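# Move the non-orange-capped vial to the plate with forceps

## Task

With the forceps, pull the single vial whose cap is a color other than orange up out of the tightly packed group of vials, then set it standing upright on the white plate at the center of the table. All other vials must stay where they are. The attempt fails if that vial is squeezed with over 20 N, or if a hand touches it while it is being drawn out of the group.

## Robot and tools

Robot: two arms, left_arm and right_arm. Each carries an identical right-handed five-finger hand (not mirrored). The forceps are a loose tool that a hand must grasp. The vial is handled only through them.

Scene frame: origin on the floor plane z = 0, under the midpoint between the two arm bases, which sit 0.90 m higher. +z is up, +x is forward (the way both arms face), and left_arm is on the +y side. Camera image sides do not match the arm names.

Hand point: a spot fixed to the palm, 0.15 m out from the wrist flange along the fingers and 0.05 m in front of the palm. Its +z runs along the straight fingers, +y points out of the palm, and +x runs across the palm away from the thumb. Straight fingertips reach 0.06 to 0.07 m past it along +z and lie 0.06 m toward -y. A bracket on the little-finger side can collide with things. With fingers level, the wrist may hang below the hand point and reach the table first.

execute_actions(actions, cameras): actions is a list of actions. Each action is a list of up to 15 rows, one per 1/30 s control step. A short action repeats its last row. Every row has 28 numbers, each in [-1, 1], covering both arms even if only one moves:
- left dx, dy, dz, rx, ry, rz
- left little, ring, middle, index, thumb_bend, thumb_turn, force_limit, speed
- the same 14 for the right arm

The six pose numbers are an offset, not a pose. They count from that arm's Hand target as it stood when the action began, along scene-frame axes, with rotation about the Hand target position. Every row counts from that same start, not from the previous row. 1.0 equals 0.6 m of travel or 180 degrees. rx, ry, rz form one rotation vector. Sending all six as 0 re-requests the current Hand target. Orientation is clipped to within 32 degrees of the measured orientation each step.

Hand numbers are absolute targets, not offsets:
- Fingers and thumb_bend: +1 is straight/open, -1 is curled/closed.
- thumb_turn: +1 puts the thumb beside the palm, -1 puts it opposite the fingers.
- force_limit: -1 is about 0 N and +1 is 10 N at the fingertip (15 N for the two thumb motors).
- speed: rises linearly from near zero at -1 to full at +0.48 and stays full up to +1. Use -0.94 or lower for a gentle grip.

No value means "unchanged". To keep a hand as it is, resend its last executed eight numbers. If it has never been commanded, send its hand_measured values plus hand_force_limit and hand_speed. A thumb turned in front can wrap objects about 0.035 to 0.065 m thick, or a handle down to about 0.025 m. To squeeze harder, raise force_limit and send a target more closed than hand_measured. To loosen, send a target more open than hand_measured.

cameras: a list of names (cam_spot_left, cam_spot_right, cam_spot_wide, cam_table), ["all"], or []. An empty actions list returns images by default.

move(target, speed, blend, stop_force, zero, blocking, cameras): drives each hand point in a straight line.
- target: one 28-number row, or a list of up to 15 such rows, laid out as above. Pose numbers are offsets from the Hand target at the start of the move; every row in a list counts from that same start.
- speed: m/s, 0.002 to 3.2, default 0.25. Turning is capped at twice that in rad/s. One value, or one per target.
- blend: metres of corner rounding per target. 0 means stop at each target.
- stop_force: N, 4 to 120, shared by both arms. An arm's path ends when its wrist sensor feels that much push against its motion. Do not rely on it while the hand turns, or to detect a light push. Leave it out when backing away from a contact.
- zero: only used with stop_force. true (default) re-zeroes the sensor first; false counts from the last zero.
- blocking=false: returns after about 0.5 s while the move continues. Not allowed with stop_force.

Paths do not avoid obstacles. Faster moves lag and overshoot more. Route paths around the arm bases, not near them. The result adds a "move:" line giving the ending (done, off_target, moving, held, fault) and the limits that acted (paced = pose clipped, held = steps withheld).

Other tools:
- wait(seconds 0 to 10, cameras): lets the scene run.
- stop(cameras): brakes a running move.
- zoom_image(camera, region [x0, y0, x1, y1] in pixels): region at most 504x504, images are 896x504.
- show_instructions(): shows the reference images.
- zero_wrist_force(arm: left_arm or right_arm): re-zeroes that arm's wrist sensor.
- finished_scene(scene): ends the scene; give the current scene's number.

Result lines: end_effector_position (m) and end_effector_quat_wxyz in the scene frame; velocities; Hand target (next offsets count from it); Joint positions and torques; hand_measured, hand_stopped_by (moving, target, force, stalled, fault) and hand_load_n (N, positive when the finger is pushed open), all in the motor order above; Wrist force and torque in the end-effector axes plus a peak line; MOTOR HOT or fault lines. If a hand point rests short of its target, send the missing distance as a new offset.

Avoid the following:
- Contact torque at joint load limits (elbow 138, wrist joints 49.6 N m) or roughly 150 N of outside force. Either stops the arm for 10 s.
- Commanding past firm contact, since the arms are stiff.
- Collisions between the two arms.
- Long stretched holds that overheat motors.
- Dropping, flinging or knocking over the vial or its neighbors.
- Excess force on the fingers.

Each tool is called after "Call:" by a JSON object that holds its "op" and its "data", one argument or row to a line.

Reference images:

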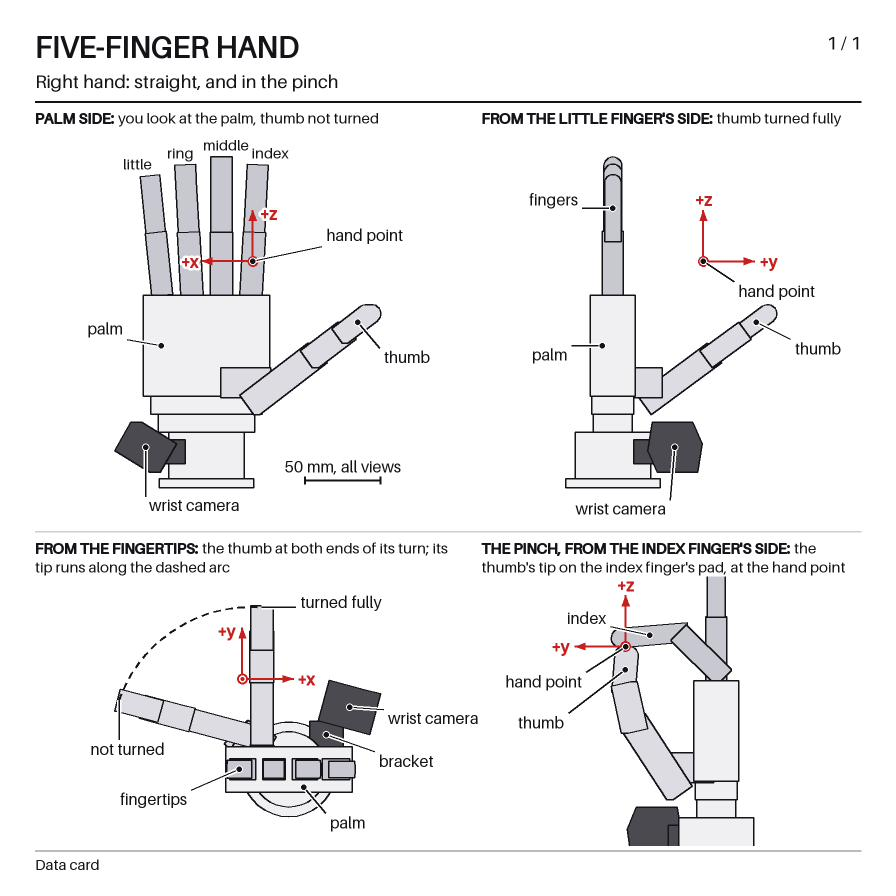

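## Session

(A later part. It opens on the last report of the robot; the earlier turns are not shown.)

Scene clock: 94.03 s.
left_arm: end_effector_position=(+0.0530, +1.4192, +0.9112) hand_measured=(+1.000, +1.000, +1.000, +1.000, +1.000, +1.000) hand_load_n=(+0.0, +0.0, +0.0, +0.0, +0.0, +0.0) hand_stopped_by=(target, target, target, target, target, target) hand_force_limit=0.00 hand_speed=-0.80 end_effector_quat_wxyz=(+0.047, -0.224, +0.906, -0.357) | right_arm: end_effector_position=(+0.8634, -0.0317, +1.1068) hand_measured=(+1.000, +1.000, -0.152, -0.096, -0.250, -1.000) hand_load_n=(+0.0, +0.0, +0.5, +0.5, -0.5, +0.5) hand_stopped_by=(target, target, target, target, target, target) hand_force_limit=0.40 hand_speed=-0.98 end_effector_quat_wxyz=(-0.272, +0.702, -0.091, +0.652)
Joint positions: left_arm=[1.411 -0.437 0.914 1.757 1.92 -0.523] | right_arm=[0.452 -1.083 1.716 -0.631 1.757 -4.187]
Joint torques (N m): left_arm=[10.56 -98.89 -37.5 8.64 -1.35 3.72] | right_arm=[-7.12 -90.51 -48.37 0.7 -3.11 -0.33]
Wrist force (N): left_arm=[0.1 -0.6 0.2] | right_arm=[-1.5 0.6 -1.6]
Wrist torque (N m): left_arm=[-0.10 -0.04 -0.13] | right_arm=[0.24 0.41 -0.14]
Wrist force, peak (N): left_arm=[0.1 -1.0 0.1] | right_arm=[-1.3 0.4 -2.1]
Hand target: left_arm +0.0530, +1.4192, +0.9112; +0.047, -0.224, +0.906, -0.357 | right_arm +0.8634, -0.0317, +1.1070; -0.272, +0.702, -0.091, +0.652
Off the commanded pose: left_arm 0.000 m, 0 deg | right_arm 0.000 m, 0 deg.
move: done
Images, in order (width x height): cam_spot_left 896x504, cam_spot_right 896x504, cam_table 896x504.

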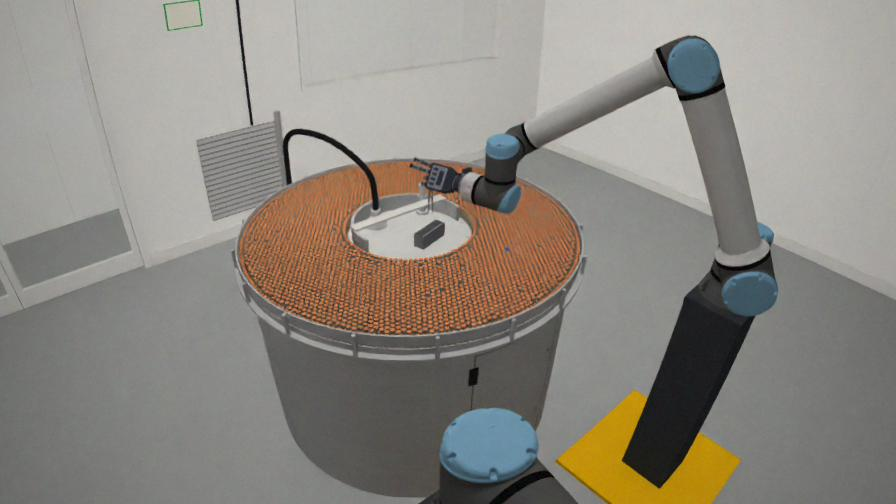

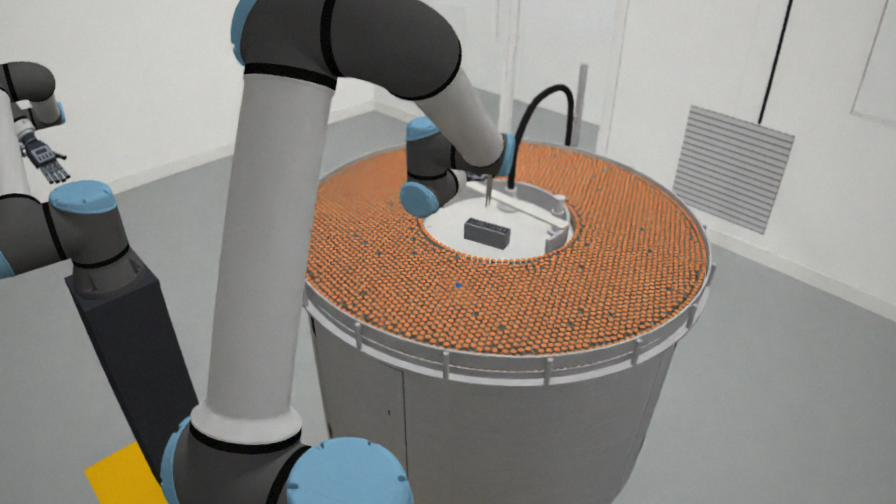

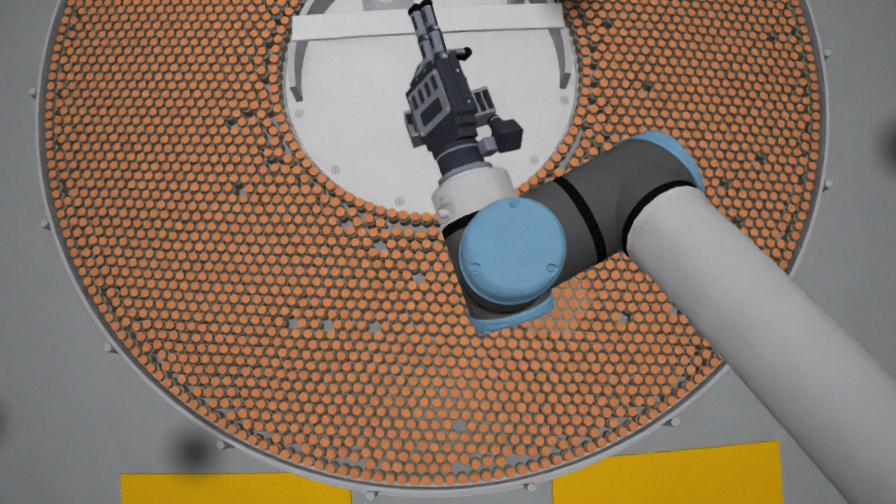

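Call:
{"op": "move", "data": {
  "target": [
    [0,0,0,0,0,0,1,1,1,1,1,1,0,-0.8,-0.4167,-0.1943,-0.02,0,0,-0.0689,1,1,-0.153,-0.097,-0.25,-1,0.4,-0.98],
    [0,0,0,0,0,0,1,1,1,1,1,1,0,-0.8,-0.4167,-0.1943,-0.1033,0,0,-0.0689,1,1,-0.153,-0.097,-0.25,-1,0.4,-0.98]
  ],
  "speed": [0.15,0.05],
  "blend": [0.01,0],
  "cameras": ["cam_spot_left","cam_spot_right","cam_table"]
}}

Call:
{"op": "zoom_image", "data": {
  "camera": "cam_spot_right",
  "region": [430, 240, 490, 300]
}}

Call:
{"op": "zoom_image", "data": {
  "camera": "cam_spot_left",
  "region": [480, 205, 540, 265]
}}

Scene clock: 108.77 s.
left_arm: end_effector_position=(+0.0530, +1.4192, +0.9112) hand_measured=(+1.000, +1.000, +1.000, +1.000, +1.000, +1.000) hand_load_n=(+0.0, +0.0, +0.0, +0.0, +0.0, +0.0) hand_stopped_by=(target, target, target, target, target, target) hand_force_limit=0.00 hand_speed=-0.80 end_effector_quat_wxyz=(+0.047, -0.224, +0.906, -0.357) | right_arm: end_effector_position=(+0.6134, -0.1482, +1.0451) hand_measured=(+1.000, +1.000, -0.152, -0.096, -0.250, -1.000) hand_load_n=(+0.0, -0.5, +0.5, +0.5, +0.0, +0.0) hand_stopped_by=(target, target, target, target, target, target) hand_force_limit=0.40 hand_speed=-0.98 end_effector_quat_wxyz=(-0.200, +0.688, -0.167, +0.677)
Joint positions: left_arm=[1.411 -0.437 0.914 1.757 1.92 -0.523] | right_arm=[0.565 -1.298 2.201 -0.9 2.086 -4.186]
Joint torques (N m): left_arm=[11 -96.88 -37 8.77 -1.39 3.71] | right_arm=[4.74 -43.31 -21.53 -3.68 3.51 -1.18]
Wrist force (N): left_arm=[0.0 -0.7 -0.1] | right_arm=[-1.4 0.4 -1.2]
Wrist torque (N m): left_arm=[-0.10 -0.02 -0.14] | right_arm=[0.19 0.37 -0.24]
Wrist force, peak (N): left_arm=[-0.2 -0.8 -0.5] | right_arm=[-1.2 0.4 -2.4]
Hand target: left_arm +0.0530, +1.4192, +0.9112; +0.047, -0.224, +0.906, -0.357 | right_arm +0.6134, -0.1482, +1.0450; -0.200, +0.688, -0.167, +0.677
Off the commanded pose: left_arm 0.000 m, 0 deg | right_arm 0.000 m, 0 deg.
move: done
Images, in order (width x height): cam_spot_left 896x504, cam_spot_right 896x504, cam_table 896x504.

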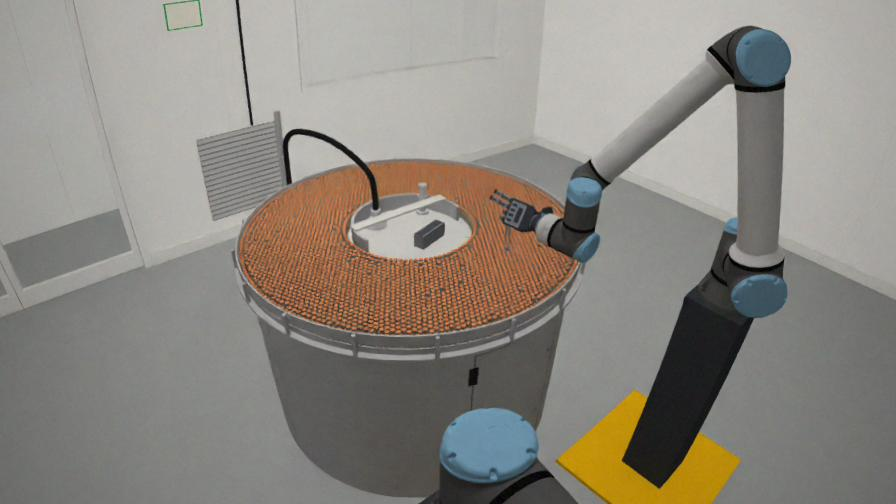

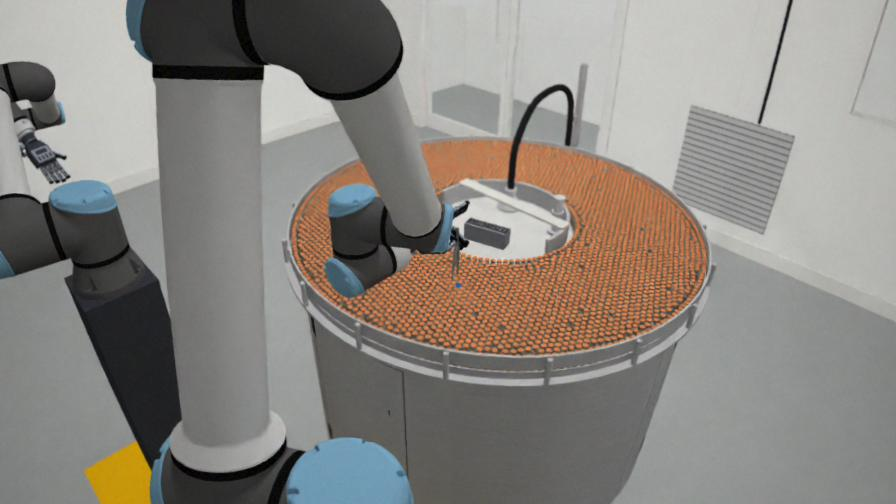

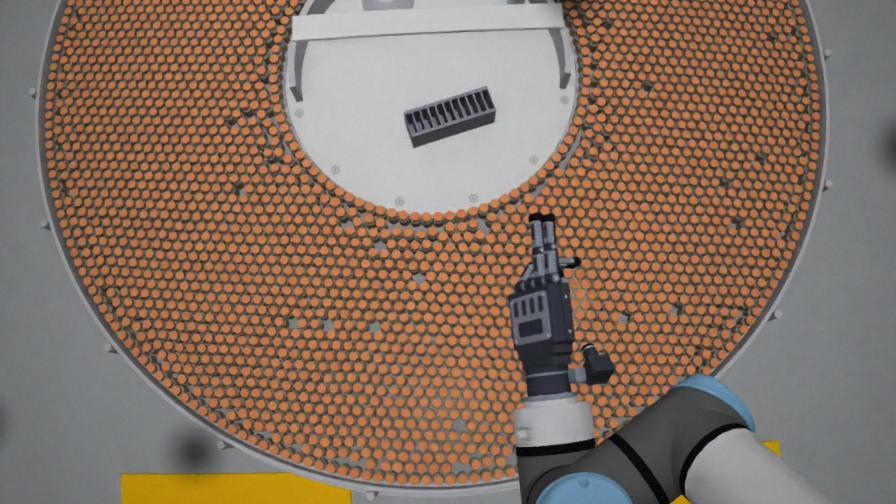

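Scaled by 8.400.

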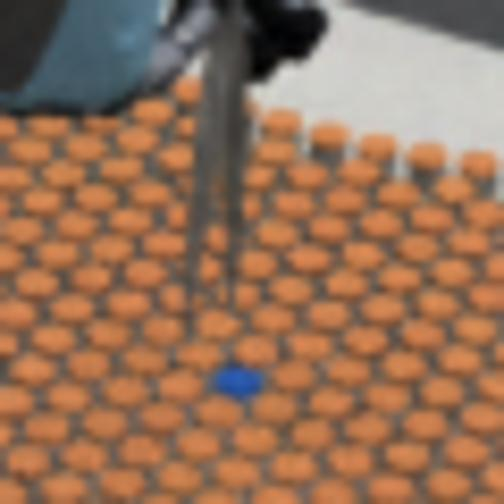

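Scaled by 8.400.

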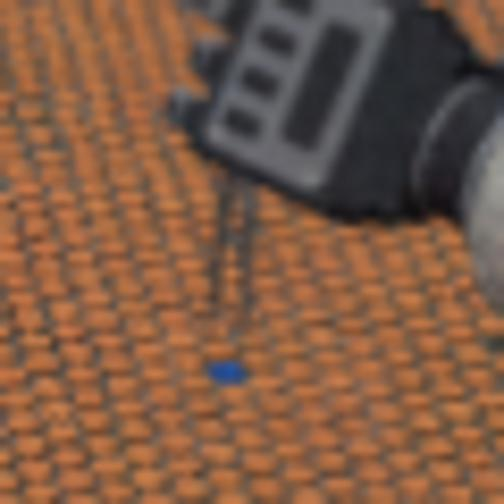

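Call:
{"op": "zoom_image", "data": {
  "camera": "cam_spot_right",
  "region": [442, 262, 474, 294]
}}

Call:
{"op": "zoom_image", "data": {
  "camera": "cam_spot_left",
  "region": [492, 228, 524, 260]
}}

Scaled by 15.750.

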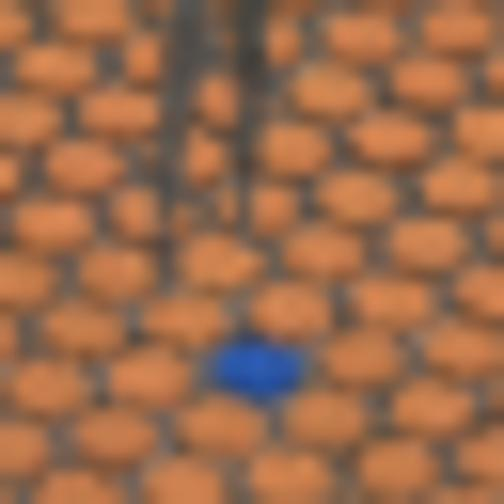

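Scaled by 15.750.

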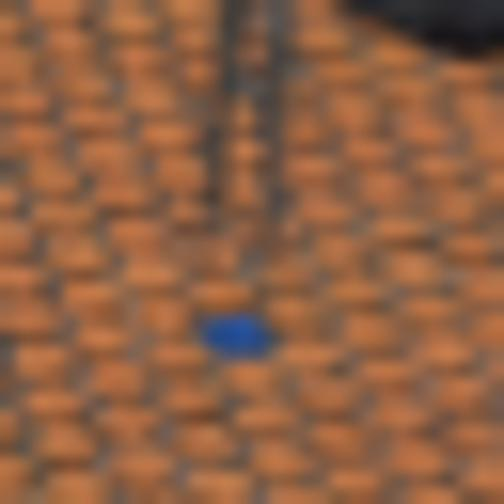

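Call:
{"op": "move", "data": {
  "target": [0,0,0,0,0,0,1,1,1,1,1,1,0,-0.8,0.0092,-0.0083,-0.0083,0,0,-0.0222,1,1,-0.153,-0.097,-0.25,-1,0.4,-0.98],
  "speed": 0.03,
  "stop_force": 4,
  "cameras": ["cam_spot_left","cam_spot_right"]
}}

Call:
{"op": "zoom_image", "data": {
  "camera": "cam_spot_right",
  "region": [442, 262, 474, 294]
}}

Call:
{"op": "zoom_image", "data": {
  "camera": "cam_spot_left",
  "region": [492, 228, 524, 260]
}}

Scene clock: 131.53 s.
left_arm: end_effector_position=(+0.0530, +1.4192, +0.9112) hand_measured=(+1.000, +1.000, +1.000, +1.000, +1.000, +1.000) hand_load_n=(+0.0, +0.0, +0.0, +0.0, +0.5, +0.0) hand_stopped_by=(target, target, target, target, target, target) hand_force_limit=0.00 hand_speed=-0.80 end_effector_quat_wxyz=(+0.047, -0.224, +0.906, -0.357) | right_arm: end_effector_position=(+0.6189, -0.1532, +1.0400) hand_measured=(+1.000, +1.000, -0.152, -0.096, -0.250, -1.000) hand_load_n=(+0.0, +0.0, +0.5, +0.5, +0.0, +0.5) hand_stopped_by=(target, target, target, target, target, target) hand_force_limit=0.40 hand_speed=-0.98 end_effector_quat_wxyz=(-0.177, +0.682, -0.190, +0.684)
Joint positions: left_arm=[1.411 -0.437 0.914 1.757 1.92 -0.523] | right_arm=[0.579 -1.27 2.173 -0.9 2.17 -4.186]
Joint torques (N m): left_arm=[11.53 -97.33 -36.42 8.74 -1.33 3.56] | right_arm=[9.58 -44.43 -38.98 1 3.57 2.59]
Wrist force (N): left_arm=[-0.1 -0.7 -0.2] | right_arm=[-1.1 1.0 -1.1]
Wrist torque (N m): left_arm=[-0.08 0.01 -0.15] | right_arm=[0.29 0.30 -0.20]
Wrist force, peak (N): left_arm=[0.2 -1.0 0.1] | right_arm=[-1.6 0.5 -1.6]
Hand target: left_arm +0.0530, +1.4192, +0.9112; +0.047, -0.224, +0.906, -0.357 | right_arm +0.6189, -0.1532, +1.0400; -0.177, +0.682, -0.190, +0.684
Off the commanded pose: left_arm 0.000 m, 0 deg | right_arm 0.000 m, 0 deg.
move: done
Images, in order (width x height): cam_spot_left 896x504, cam_spot_right 896x504.

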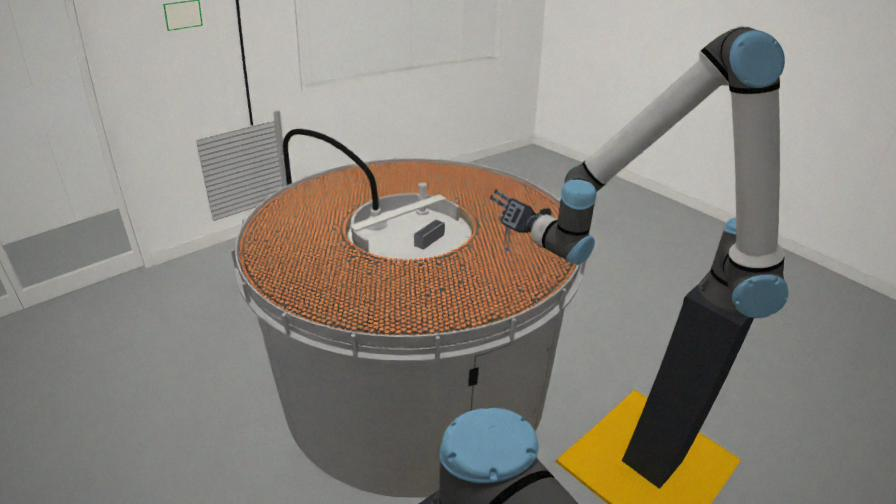

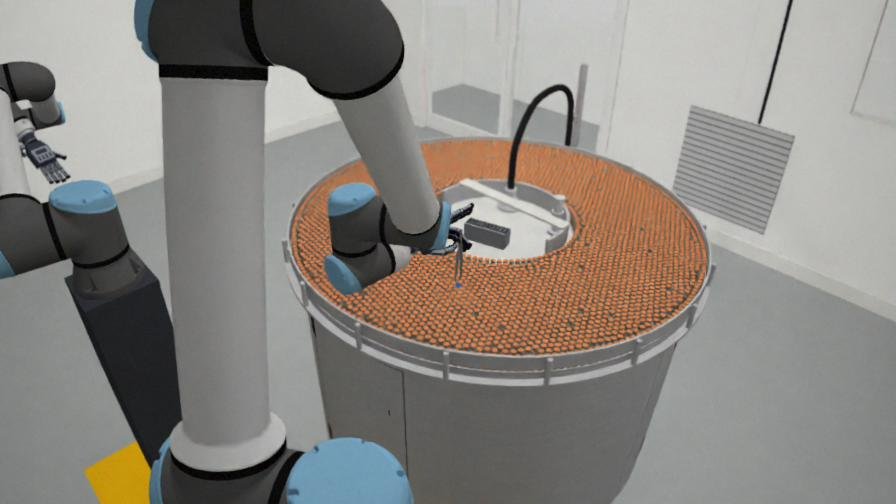

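Scaled by 15.750.

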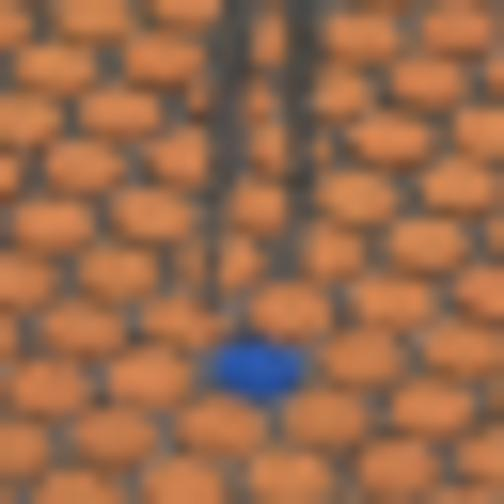

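Scaled by 15.750.

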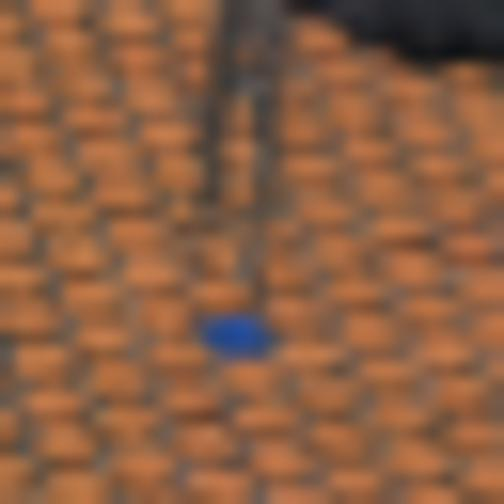

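Call:
{"op": "move", "data": {
  "target": [0,0,0,0,0,0,1,1,1,1,1,1,0,-0.8,-0.0003,-0.0032,-0.01,0,0,-0.0167,1,1,-0.153,-0.097,-0.25,-1,0.4,-0.98],
  "speed": 0.02,
  "stop_force": 4,
  "cameras": ["cam_spot_left","cam_spot_right"]
}}

Call:
{"op": "zoom_image", "data": {
  "camera": "cam_spot_right",
  "region": [442, 262, 474, 294]
}}

Call:
{"op": "zoom_image", "data": {
  "camera": "cam_spot_left",
  "region": [492, 228, 524, 260]
}}

Scene clock: 143.60 s.
left_arm: end_effector_position=(+0.0530, +1.4192, +0.9112) hand_measured=(+1.000, +1.000, +1.000, +1.000, +1.000, +1.000) hand_load_n=(+0.0, +0.0, +0.0, +0.0, +0.0, +0.0) hand_stopped_by=(target, target, target, target, target, target) hand_force_limit=0.00 hand_speed=-0.80 end_effector_quat_wxyz=(+0.047, -0.224, +0.906, -0.357) | right_arm: end_effector_position=(+0.6188, -0.1551, +1.0340) hand_measured=(+1.000, +1.000, -0.152, -0.096, -0.250, -1.000) hand_load_n=(+0.0, +0.0, +0.5, +0.5, +0.0, +0.0) hand_stopped_by=(target, target, target, target, target, target) hand_force_limit=0.40 hand_speed=-0.98 end_effector_quat_wxyz=(-0.159, +0.677, -0.208, +0.688)
Joint positions: left_arm=[1.411 -0.437 0.914 1.757 1.92 -0.523] | right_arm=[0.595 -1.247 2.154 -0.905 2.238 -4.186]
Joint torques (N m): left_arm=[10.94 -98.32 -36.46 8.66 -1.32 3.58] | right_arm=[10.19 -43.22 -38.52 -3.16 3.32 2.41]
Wrist force (N): left_arm=[0.2 -0.8 0.0] | right_arm=[-1.3 1.1 -1.6]
Wrist torque (N m): left_arm=[-0.12 -0.05 -0.14] | right_arm=[0.34 0.34 -0.23]
Wrist force, peak (N): left_arm=[0.2 -0.9 -0.2] | right_arm=[-1.2 0.4 -2.1]
Hand target: left_arm +0.0530, +1.4192, +0.9112; +0.047, -0.224, +0.906, -0.357 | right_arm +0.6188, -0.1551, +1.0340; -0.159, +0.677, -0.208, +0.688
Off the commanded pose: left_arm 0.000 m, 0 deg | right_arm 0.000 m, 0 deg.
move: done
Images, in order (width x height): cam_spot_left 896x504, cam_spot_right 896x504.

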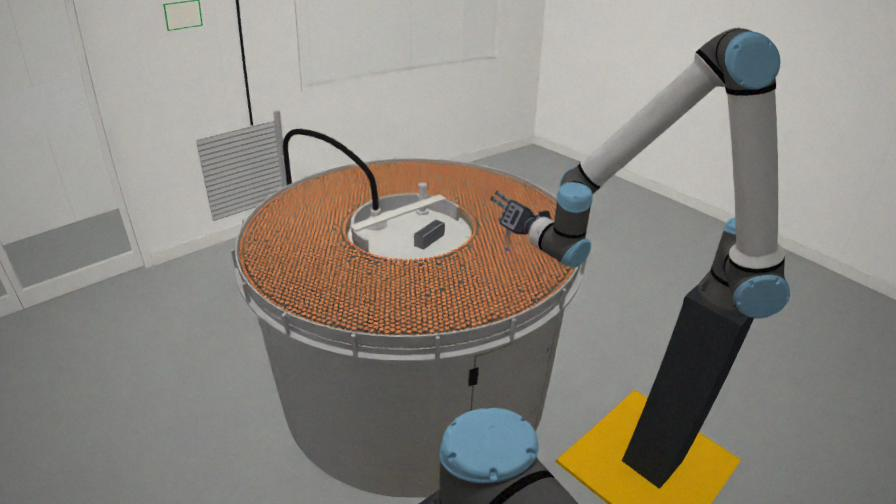

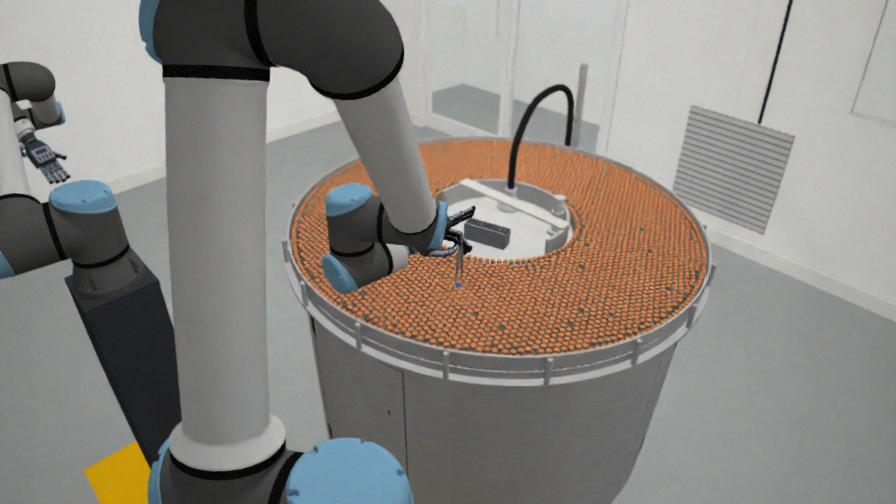

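Scaled by 15.750.

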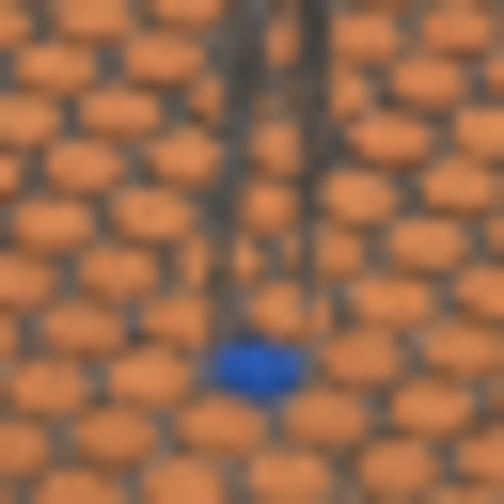

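Scaled by 15.750.

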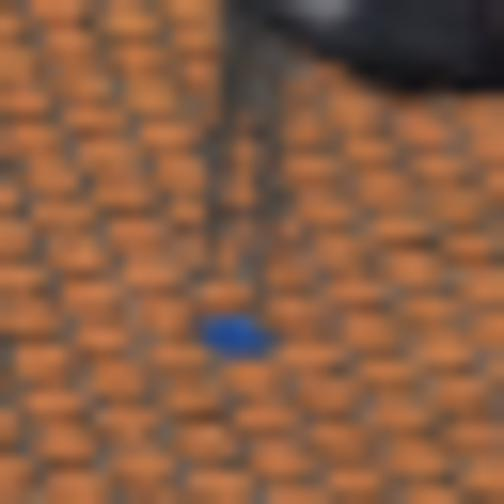

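Call:
{"op": "move", "data": {
  "target": [
    [0,0,0,0,0,0,1,1,1,1,1,1,0,-0.8,-0.002,0.0012,0,0,0,0,1,1,-0.153,-0.097,-0.25,-1,0.4,-0.98],
    [0,0,0,0,0,0,1,1,1,1,1,1,0,-0.8,-0.002,0.0012,-0.0167,0,0,0,1,1,-0.153,-0.097,-0.25,-1,0.4,-0.98]
  ],
  "speed": 0.01,
  "stop_force": 4,
  "cameras": ["cam_spot_left","cam_spot_right"]
}}

Call:
{"op": "zoom_image", "data": {
  "camera": "cam_spot_right",
  "region": [442, 262, 474, 294]
}}

Call:
{"op": "zoom_image", "data": {
  "camera": "cam_spot_left",
  "region": [492, 228, 524, 260]
}}

Scene clock: 156.23 s.
left_arm: end_effector_position=(+0.0530, +1.4192, +0.9112) hand_measured=(+1.000, +1.000, +1.000, +1.000, +1.000, +1.000) hand_load_n=(+0.0, +0.0, +0.0, +0.0, +0.0, -0.5) hand_stopped_by=(target, target, target, target, target, target) hand_force_limit=0.00 hand_speed=-0.80 end_effector_quat_wxyz=(+0.047, -0.224, +0.906, -0.357) | right_arm: end_effector_position=(+0.6176, -0.1544, +1.0240) hand_measured=(+1.000, +1.000, -0.152, -0.096, -0.250, -1.000) hand_load_n=(+0.0, +0.0, +0.5, +0.0, +0.0, +0.5) hand_stopped_by=(target, target, target, target, target, target) hand_force_limit=0.40 hand_speed=-0.98 end_effector_quat_wxyz=(-0.159, +0.677, -0.208, +0.688)
Joint positions: left_arm=[1.411 -0.437 0.914 1.757 1.92 -0.523] | right_arm=[0.597 -1.232 2.159 -0.925 2.24 -4.186]
Joint torques (N m): left_arm=[12.32 -98.94 -36.43 8.5 -1.1 3.4] | right_arm=[8.37 -47.59 -18.35 -3.13 3.61 0.01]
Wrist force (N): left_arm=[0.0 -0.5 -0.2] | right_arm=[-1.0 0.3 -1.0]
Wrist torque (N m): left_arm=[-0.06 -0.01 -0.14] | right_arm=[0.19 0.28 -0.23]
Wrist force, peak (N): left_arm=[0.1 -0.9 0.2] | right_arm=[-1.3 0.6 -1.9]
Hand target: left_arm +0.0530, +1.4192, +0.9112; +0.047, -0.224, +0.906, -0.357 | right_arm +0.6176, -0.1544, +1.0240; -0.159, +0.677, -0.208, +0.688
Off the commanded pose: left_arm 0.000 m, 0 deg | right_arm 0.000 m, 0 deg.
move: done
Images, in order (width x height): cam_spot_left 896x504, cam_spot_right 896x504.

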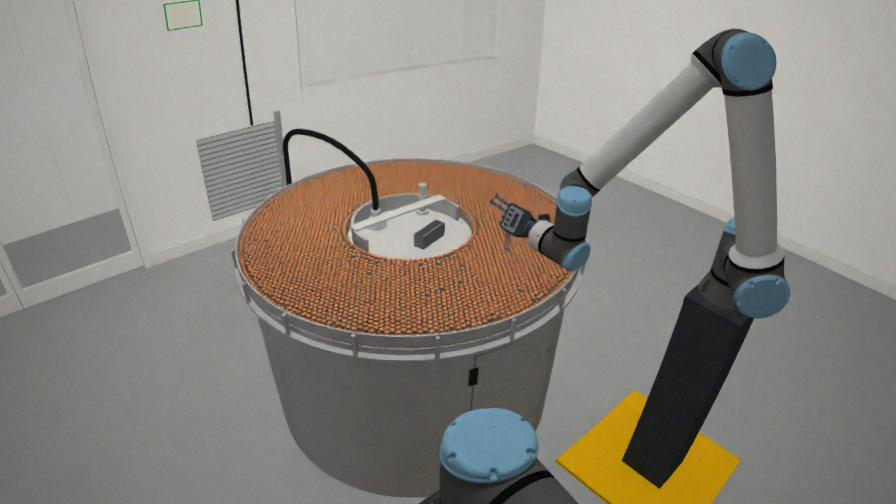

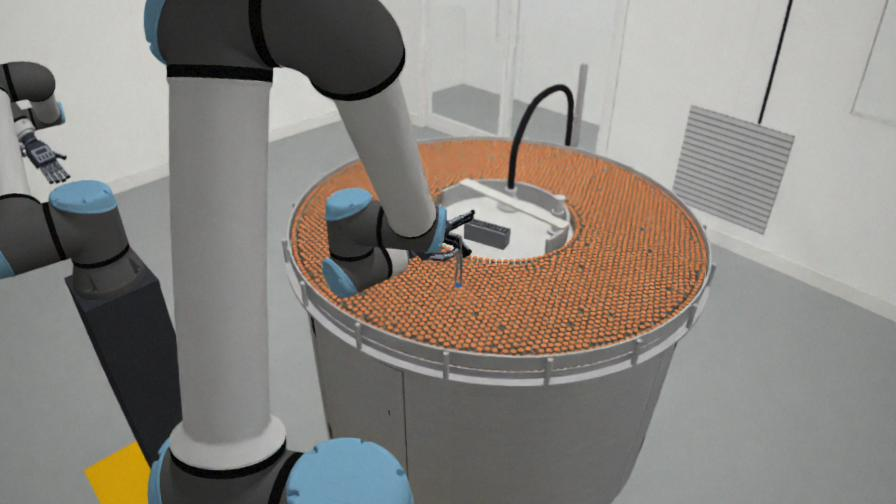

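Scaled by 15.750.

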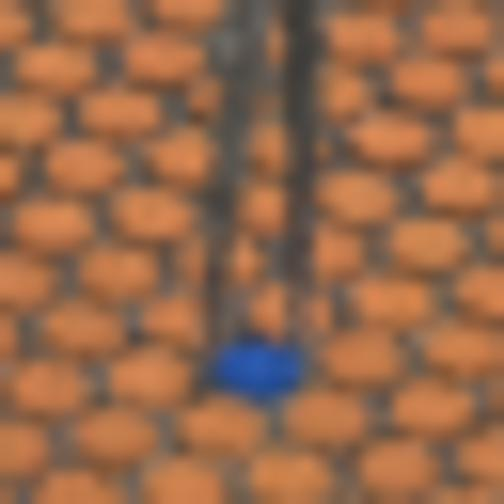

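Scaled by 15.750.

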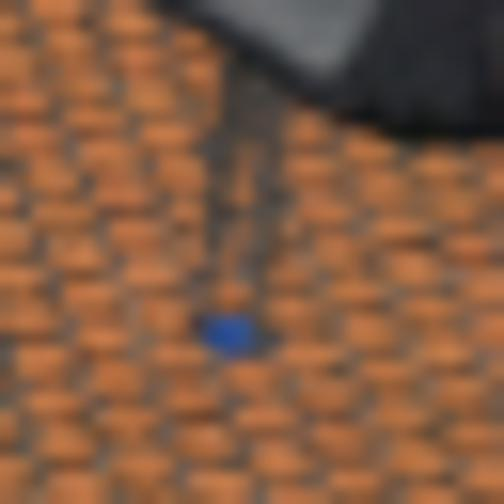

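Call:
{"op": "move", "data": {
  "target": [0,0,0,0,0,0,1,1,1,1,1,1,0,-0.8,0,0,-0.0157,0,0,0,1,1,-0.153,-0.097,-0.25,-1,0.4,-0.98],
  "speed": 0.01,
  "stop_force": 4,
  "cameras": ["cam_spot_left","cam_spot_right"]
}}

Call:
{"op": "zoom_image", "data": {
  "camera": "cam_spot_right",
  "region": [442, 262, 474, 294]
}}

Call:
{"op": "zoom_image", "data": {
  "camera": "cam_spot_left",
  "region": [492, 228, 524, 260]
}}

Scene clock: 162.37 s.
left_arm: end_effector_position=(+0.0530, +1.4192, +0.9112) hand_measured=(+1.000, +1.000, +1.000, +1.000, +1.000, +1.000) hand_load_n=(+0.0, +0.0, +0.0, +0.0, +0.0, +0.0) hand_stopped_by=(target, target, target, target, target, target) hand_force_limit=0.00 hand_speed=-0.80 end_effector_quat_wxyz=(+0.047, -0.224, +0.906, -0.357) | right_arm: end_effector_position=(+0.6176, -0.1544, +1.0146) hand_measured=(+1.000, +1.000, -0.152, -0.096, -0.250, -1.000) hand_load_n=(+0.0, -0.5, +0.5, +0.5, -0.5, -0.5) hand_stopped_by=(target, target, target, target, target, target) hand_force_limit=0.40 hand_speed=-0.98 end_effector_quat_wxyz=(-0.159, +0.677, -0.208, +0.688)
Joint positions: left_arm=[1.411 -0.437 0.914 1.757 1.92 -0.523] | right_arm=[0.597 -1.217 2.163 -0.943 2.24 -4.186]
Joint torques (N m): left_arm=[10.29 -98.43 -36.38 8.65 -1.4 3.39] | right_arm=[9.68 -45.64 -17.42 -3.12 3.49 1.97]
Wrist force (N): left_arm=[0.2 -0.4 -0.3] | right_arm=[1.0 0.0 -1.3]
Wrist torque (N m): left_arm=[-0.05 -0.04 -0.12] | right_arm=[0.30 0.24 -0.18]
Wrist force, peak (N): left_arm=[0.0 -0.9 -0.1] | right_arm=[-1.2 0.9 -1.9]
Hand target: left_arm +0.0530, +1.4192, +0.9112; +0.047, -0.224, +0.906, -0.357 | right_arm +0.6176, -0.1544, +1.0146; -0.159, +0.677, -0.208, +0.688
Off the commanded pose: left_arm 0.000 m, 0 deg | right_arm 0.000 m, 0 deg.
move: done
Images, in order (width x height): cam_spot_left 896x504, cam_spot_right 896x504.

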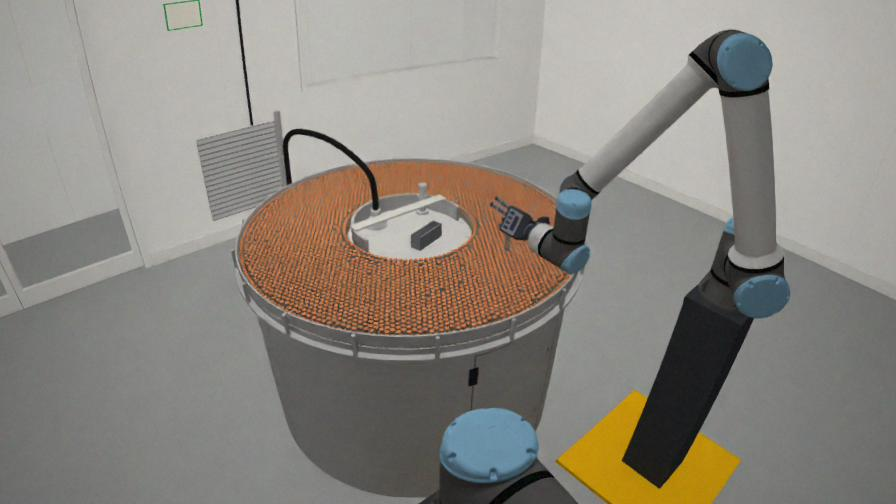

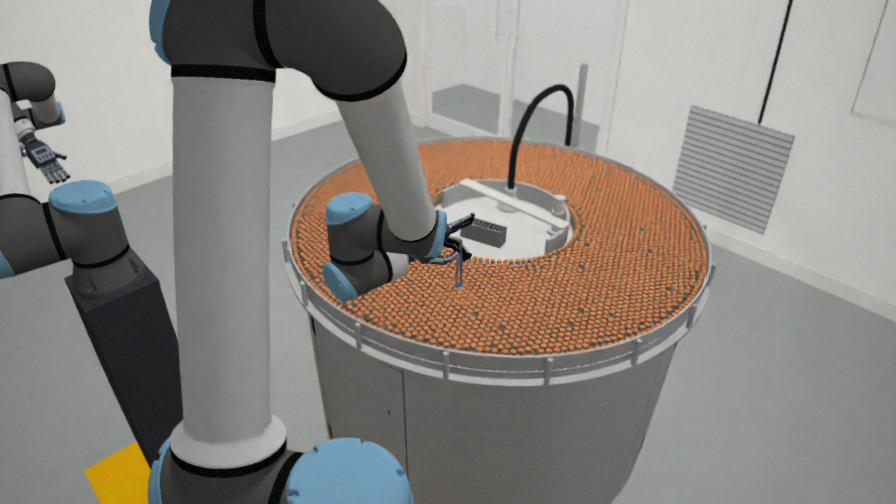

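Scaled by 15.750.

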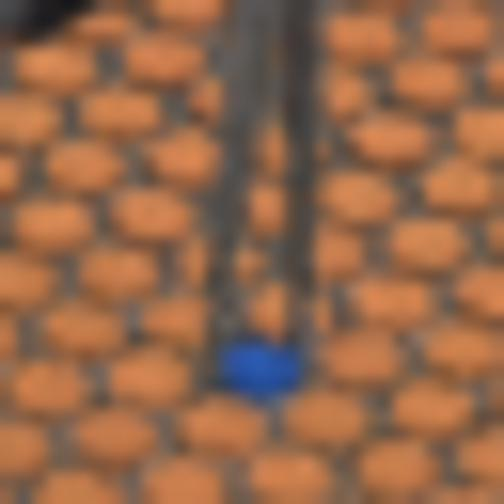

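Scaled by 15.750.

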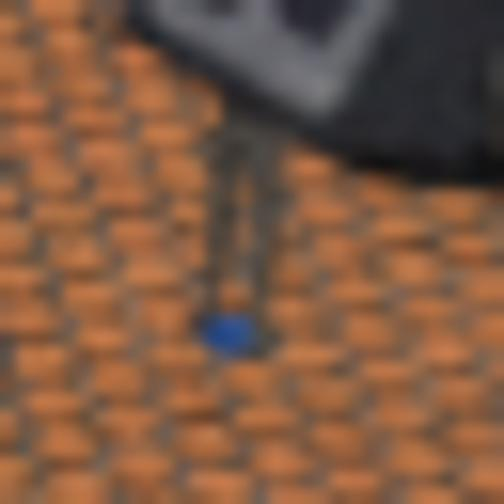

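Call:
{"op": "move", "data": {
  "target": [0,0,0,0,0,0,1,1,1,1,1,1,0,-0.8,0,0,0.0013,0,0,0,1,1,-0.153,-0.097,-0.25,-1,0.4,-0.98],
  "speed": 0.01
}}

Call:
{"op": "move", "data": {
  "target": [0,0,0,0,0,0,1,1,1,1,1,1,0,-0.8,0,0,0,0,0,0,1,1,-0.174,-0.12,-0.25,-1,0.2,-0.98],
  "speed": 0.01,
  "cameras": ["cam_spot_left","cam_spot_right"]
}}

Call:
{"op": "zoom_image", "data": {
  "camera": "cam_spot_right",
  "region": [442, 262, 474, 294]
}}

Call:
{"op": "zoom_image", "data": {
  "camera": "cam_spot_left",
  "region": [492, 228, 524, 260]
}}

Scene clock: 173.67 s.
left_arm: end_effector_position=(+0.0530, +1.4192, +0.9112) hand_measured=(+1.000, +1.000, +1.000, +1.000, +1.000, +1.000) hand_load_n=(+0.0, +0.0, +0.0, +0.0, +0.0, +0.0) hand_stopped_by=(target, target, target, target, target, target) hand_force_limit=0.00 hand_speed=-0.80 end_effector_quat_wxyz=(+0.047, -0.224, +0.906, -0.357) | right_arm: end_effector_position=(+0.6175, -0.1544, +1.0153) hand_measured=(+1.000, +1.000, -0.152, -0.096, -0.250, -1.000) hand_load_n=(+0.0, +0.0, +0.5, +0.5, -0.5, +0.0) hand_stopped_by=(target, target, target, target, target, target) hand_force_limit=0.40 hand_speed=-0.98 end_effector_quat_wxyz=(-0.159, +0.677, -0.208, +0.688)
Joint positions: left_arm=[1.411 -0.437 0.914 1.757 1.92 -0.523] | right_arm=[0.597 -1.218 2.162 -0.942 2.24 -4.186]
Joint torques (N m): left_arm=[10.8 -98.77 -36.48 8.64 -1.27 3.43] | right_arm=[8.08 -71.05 -38.38 1.47 3.01 1.85]
Wrist force (N): left_arm=[0.2 -0.5 -0.3] | right_arm=[-1.1 0.4 -1.4]
Wrist torque (N m): left_arm=[-0.06 -0.03 -0.13] | right_arm=[0.22 0.31 -0.24]
Wrist force, peak (N): left_arm=[0.3 -0.9 -0.3] | right_arm=[0.7 -0.8 -2.3]
Hand target: left_arm +0.0530, +1.4192, +0.9112; +0.047, -0.224, +0.906, -0.357 | right_arm +0.6176, -0.1544, +1.0153; -0.159, +0.677, -0.208, +0.688
Off the commanded pose: left_arm 0.000 m, 0 deg | right_arm 0.000 m, 0 deg.
move: done

Scene clock: 174.27 s.
left_arm: end_effector_position=(+0.0530, +1.4192, +0.9112) hand_measured=(+1.000, +1.000, +1.000, +1.000, +1.000, +1.000) hand_load_n=(+0.0, +0.0, +0.0, +0.0, +0.0, +0.0) hand_stopped_by=(target, target, target, target, target, target) hand_force_limit=0.00 hand_speed=-0.80 end_effector_quat_wxyz=(+0.047, -0.224, +0.906, -0.357) | right_arm: end_effector_position=(+0.6176, -0.1544, +1.0153) hand_measured=(+1.000, +1.000, -0.172, -0.120, -0.250, -1.000) hand_load_n=(+0.0, +0.0, +5.5, +3.5, +0.5, +0.0) hand_stopped_by=(target, target, target, moving, target, target) hand_force_limit=0.20 hand_speed=-0.98 end_effector_quat_wxyz=(-0.159, +0.677, -0.208, +0.688)
Joint positions: left_arm=[1.411 -0.437 0.914 1.757 1.92 -0.523] | right_arm=[0.597 -1.218 2.162 -0.942 2.24 -4.186]
Joint torques (N m): left_arm=[10.25 -97.61 -35.75 8.66 -1.2 3.41] | right_arm=[9.92 -73.95 -36.36 1.68 3.18 1.85]
Wrist force (N): left_arm=[-0.3 -0.5 0.0] | right_arm=[-0.4 0.3 -0.9]
Wrist torque (N m): left_arm=[-0.07 0.03 -0.15] | right_arm=[0.27 0.33 -0.23]
Wrist force, peak (N): left_arm=[0.1 -0.9 0.2] | right_arm=[-1.4 0.6 -1.4]
Hand target: left_arm +0.0530, +1.4192, +0.9112; +0.047, -0.224, +0.906, -0.357 | right_arm +0.6176, -0.1544, +1.0153; -0.159, +0.677, -0.208, +0.688
Off the commanded pose: left_arm 0.000 m, 0 deg | right_arm 0.000 m, 0 deg.
move: done
Images, in order (width x height): cam_spot_left 896x504, cam_spot_right 896x504.

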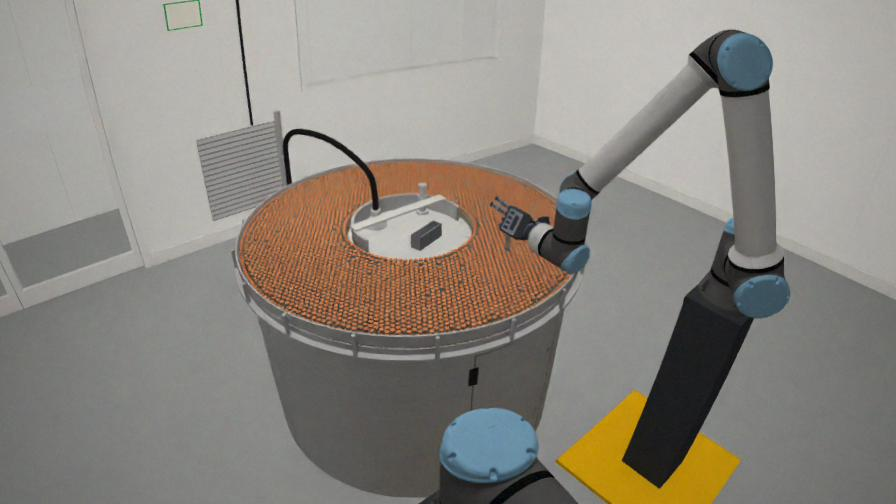

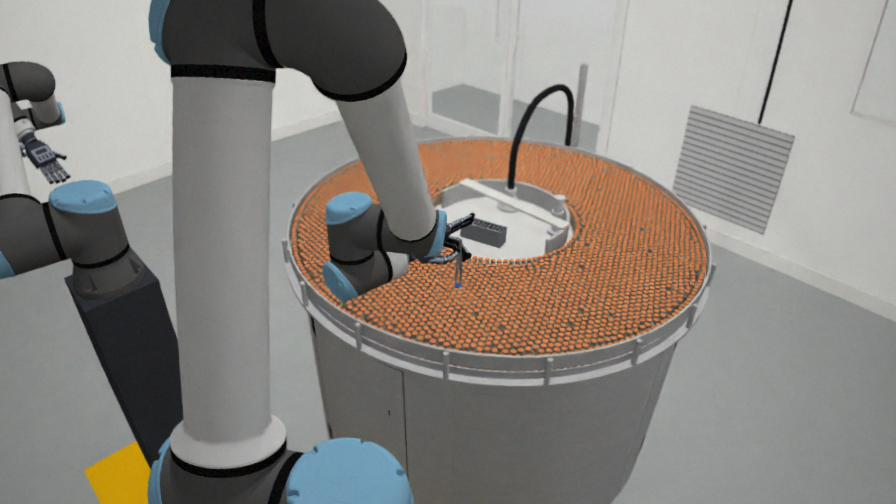

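Scaled by 15.750.

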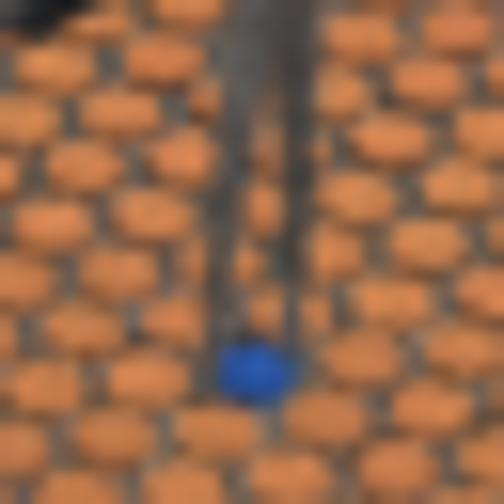

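Scaled by 15.750.

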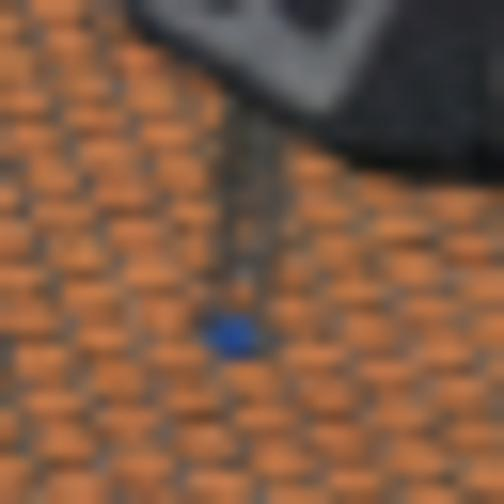

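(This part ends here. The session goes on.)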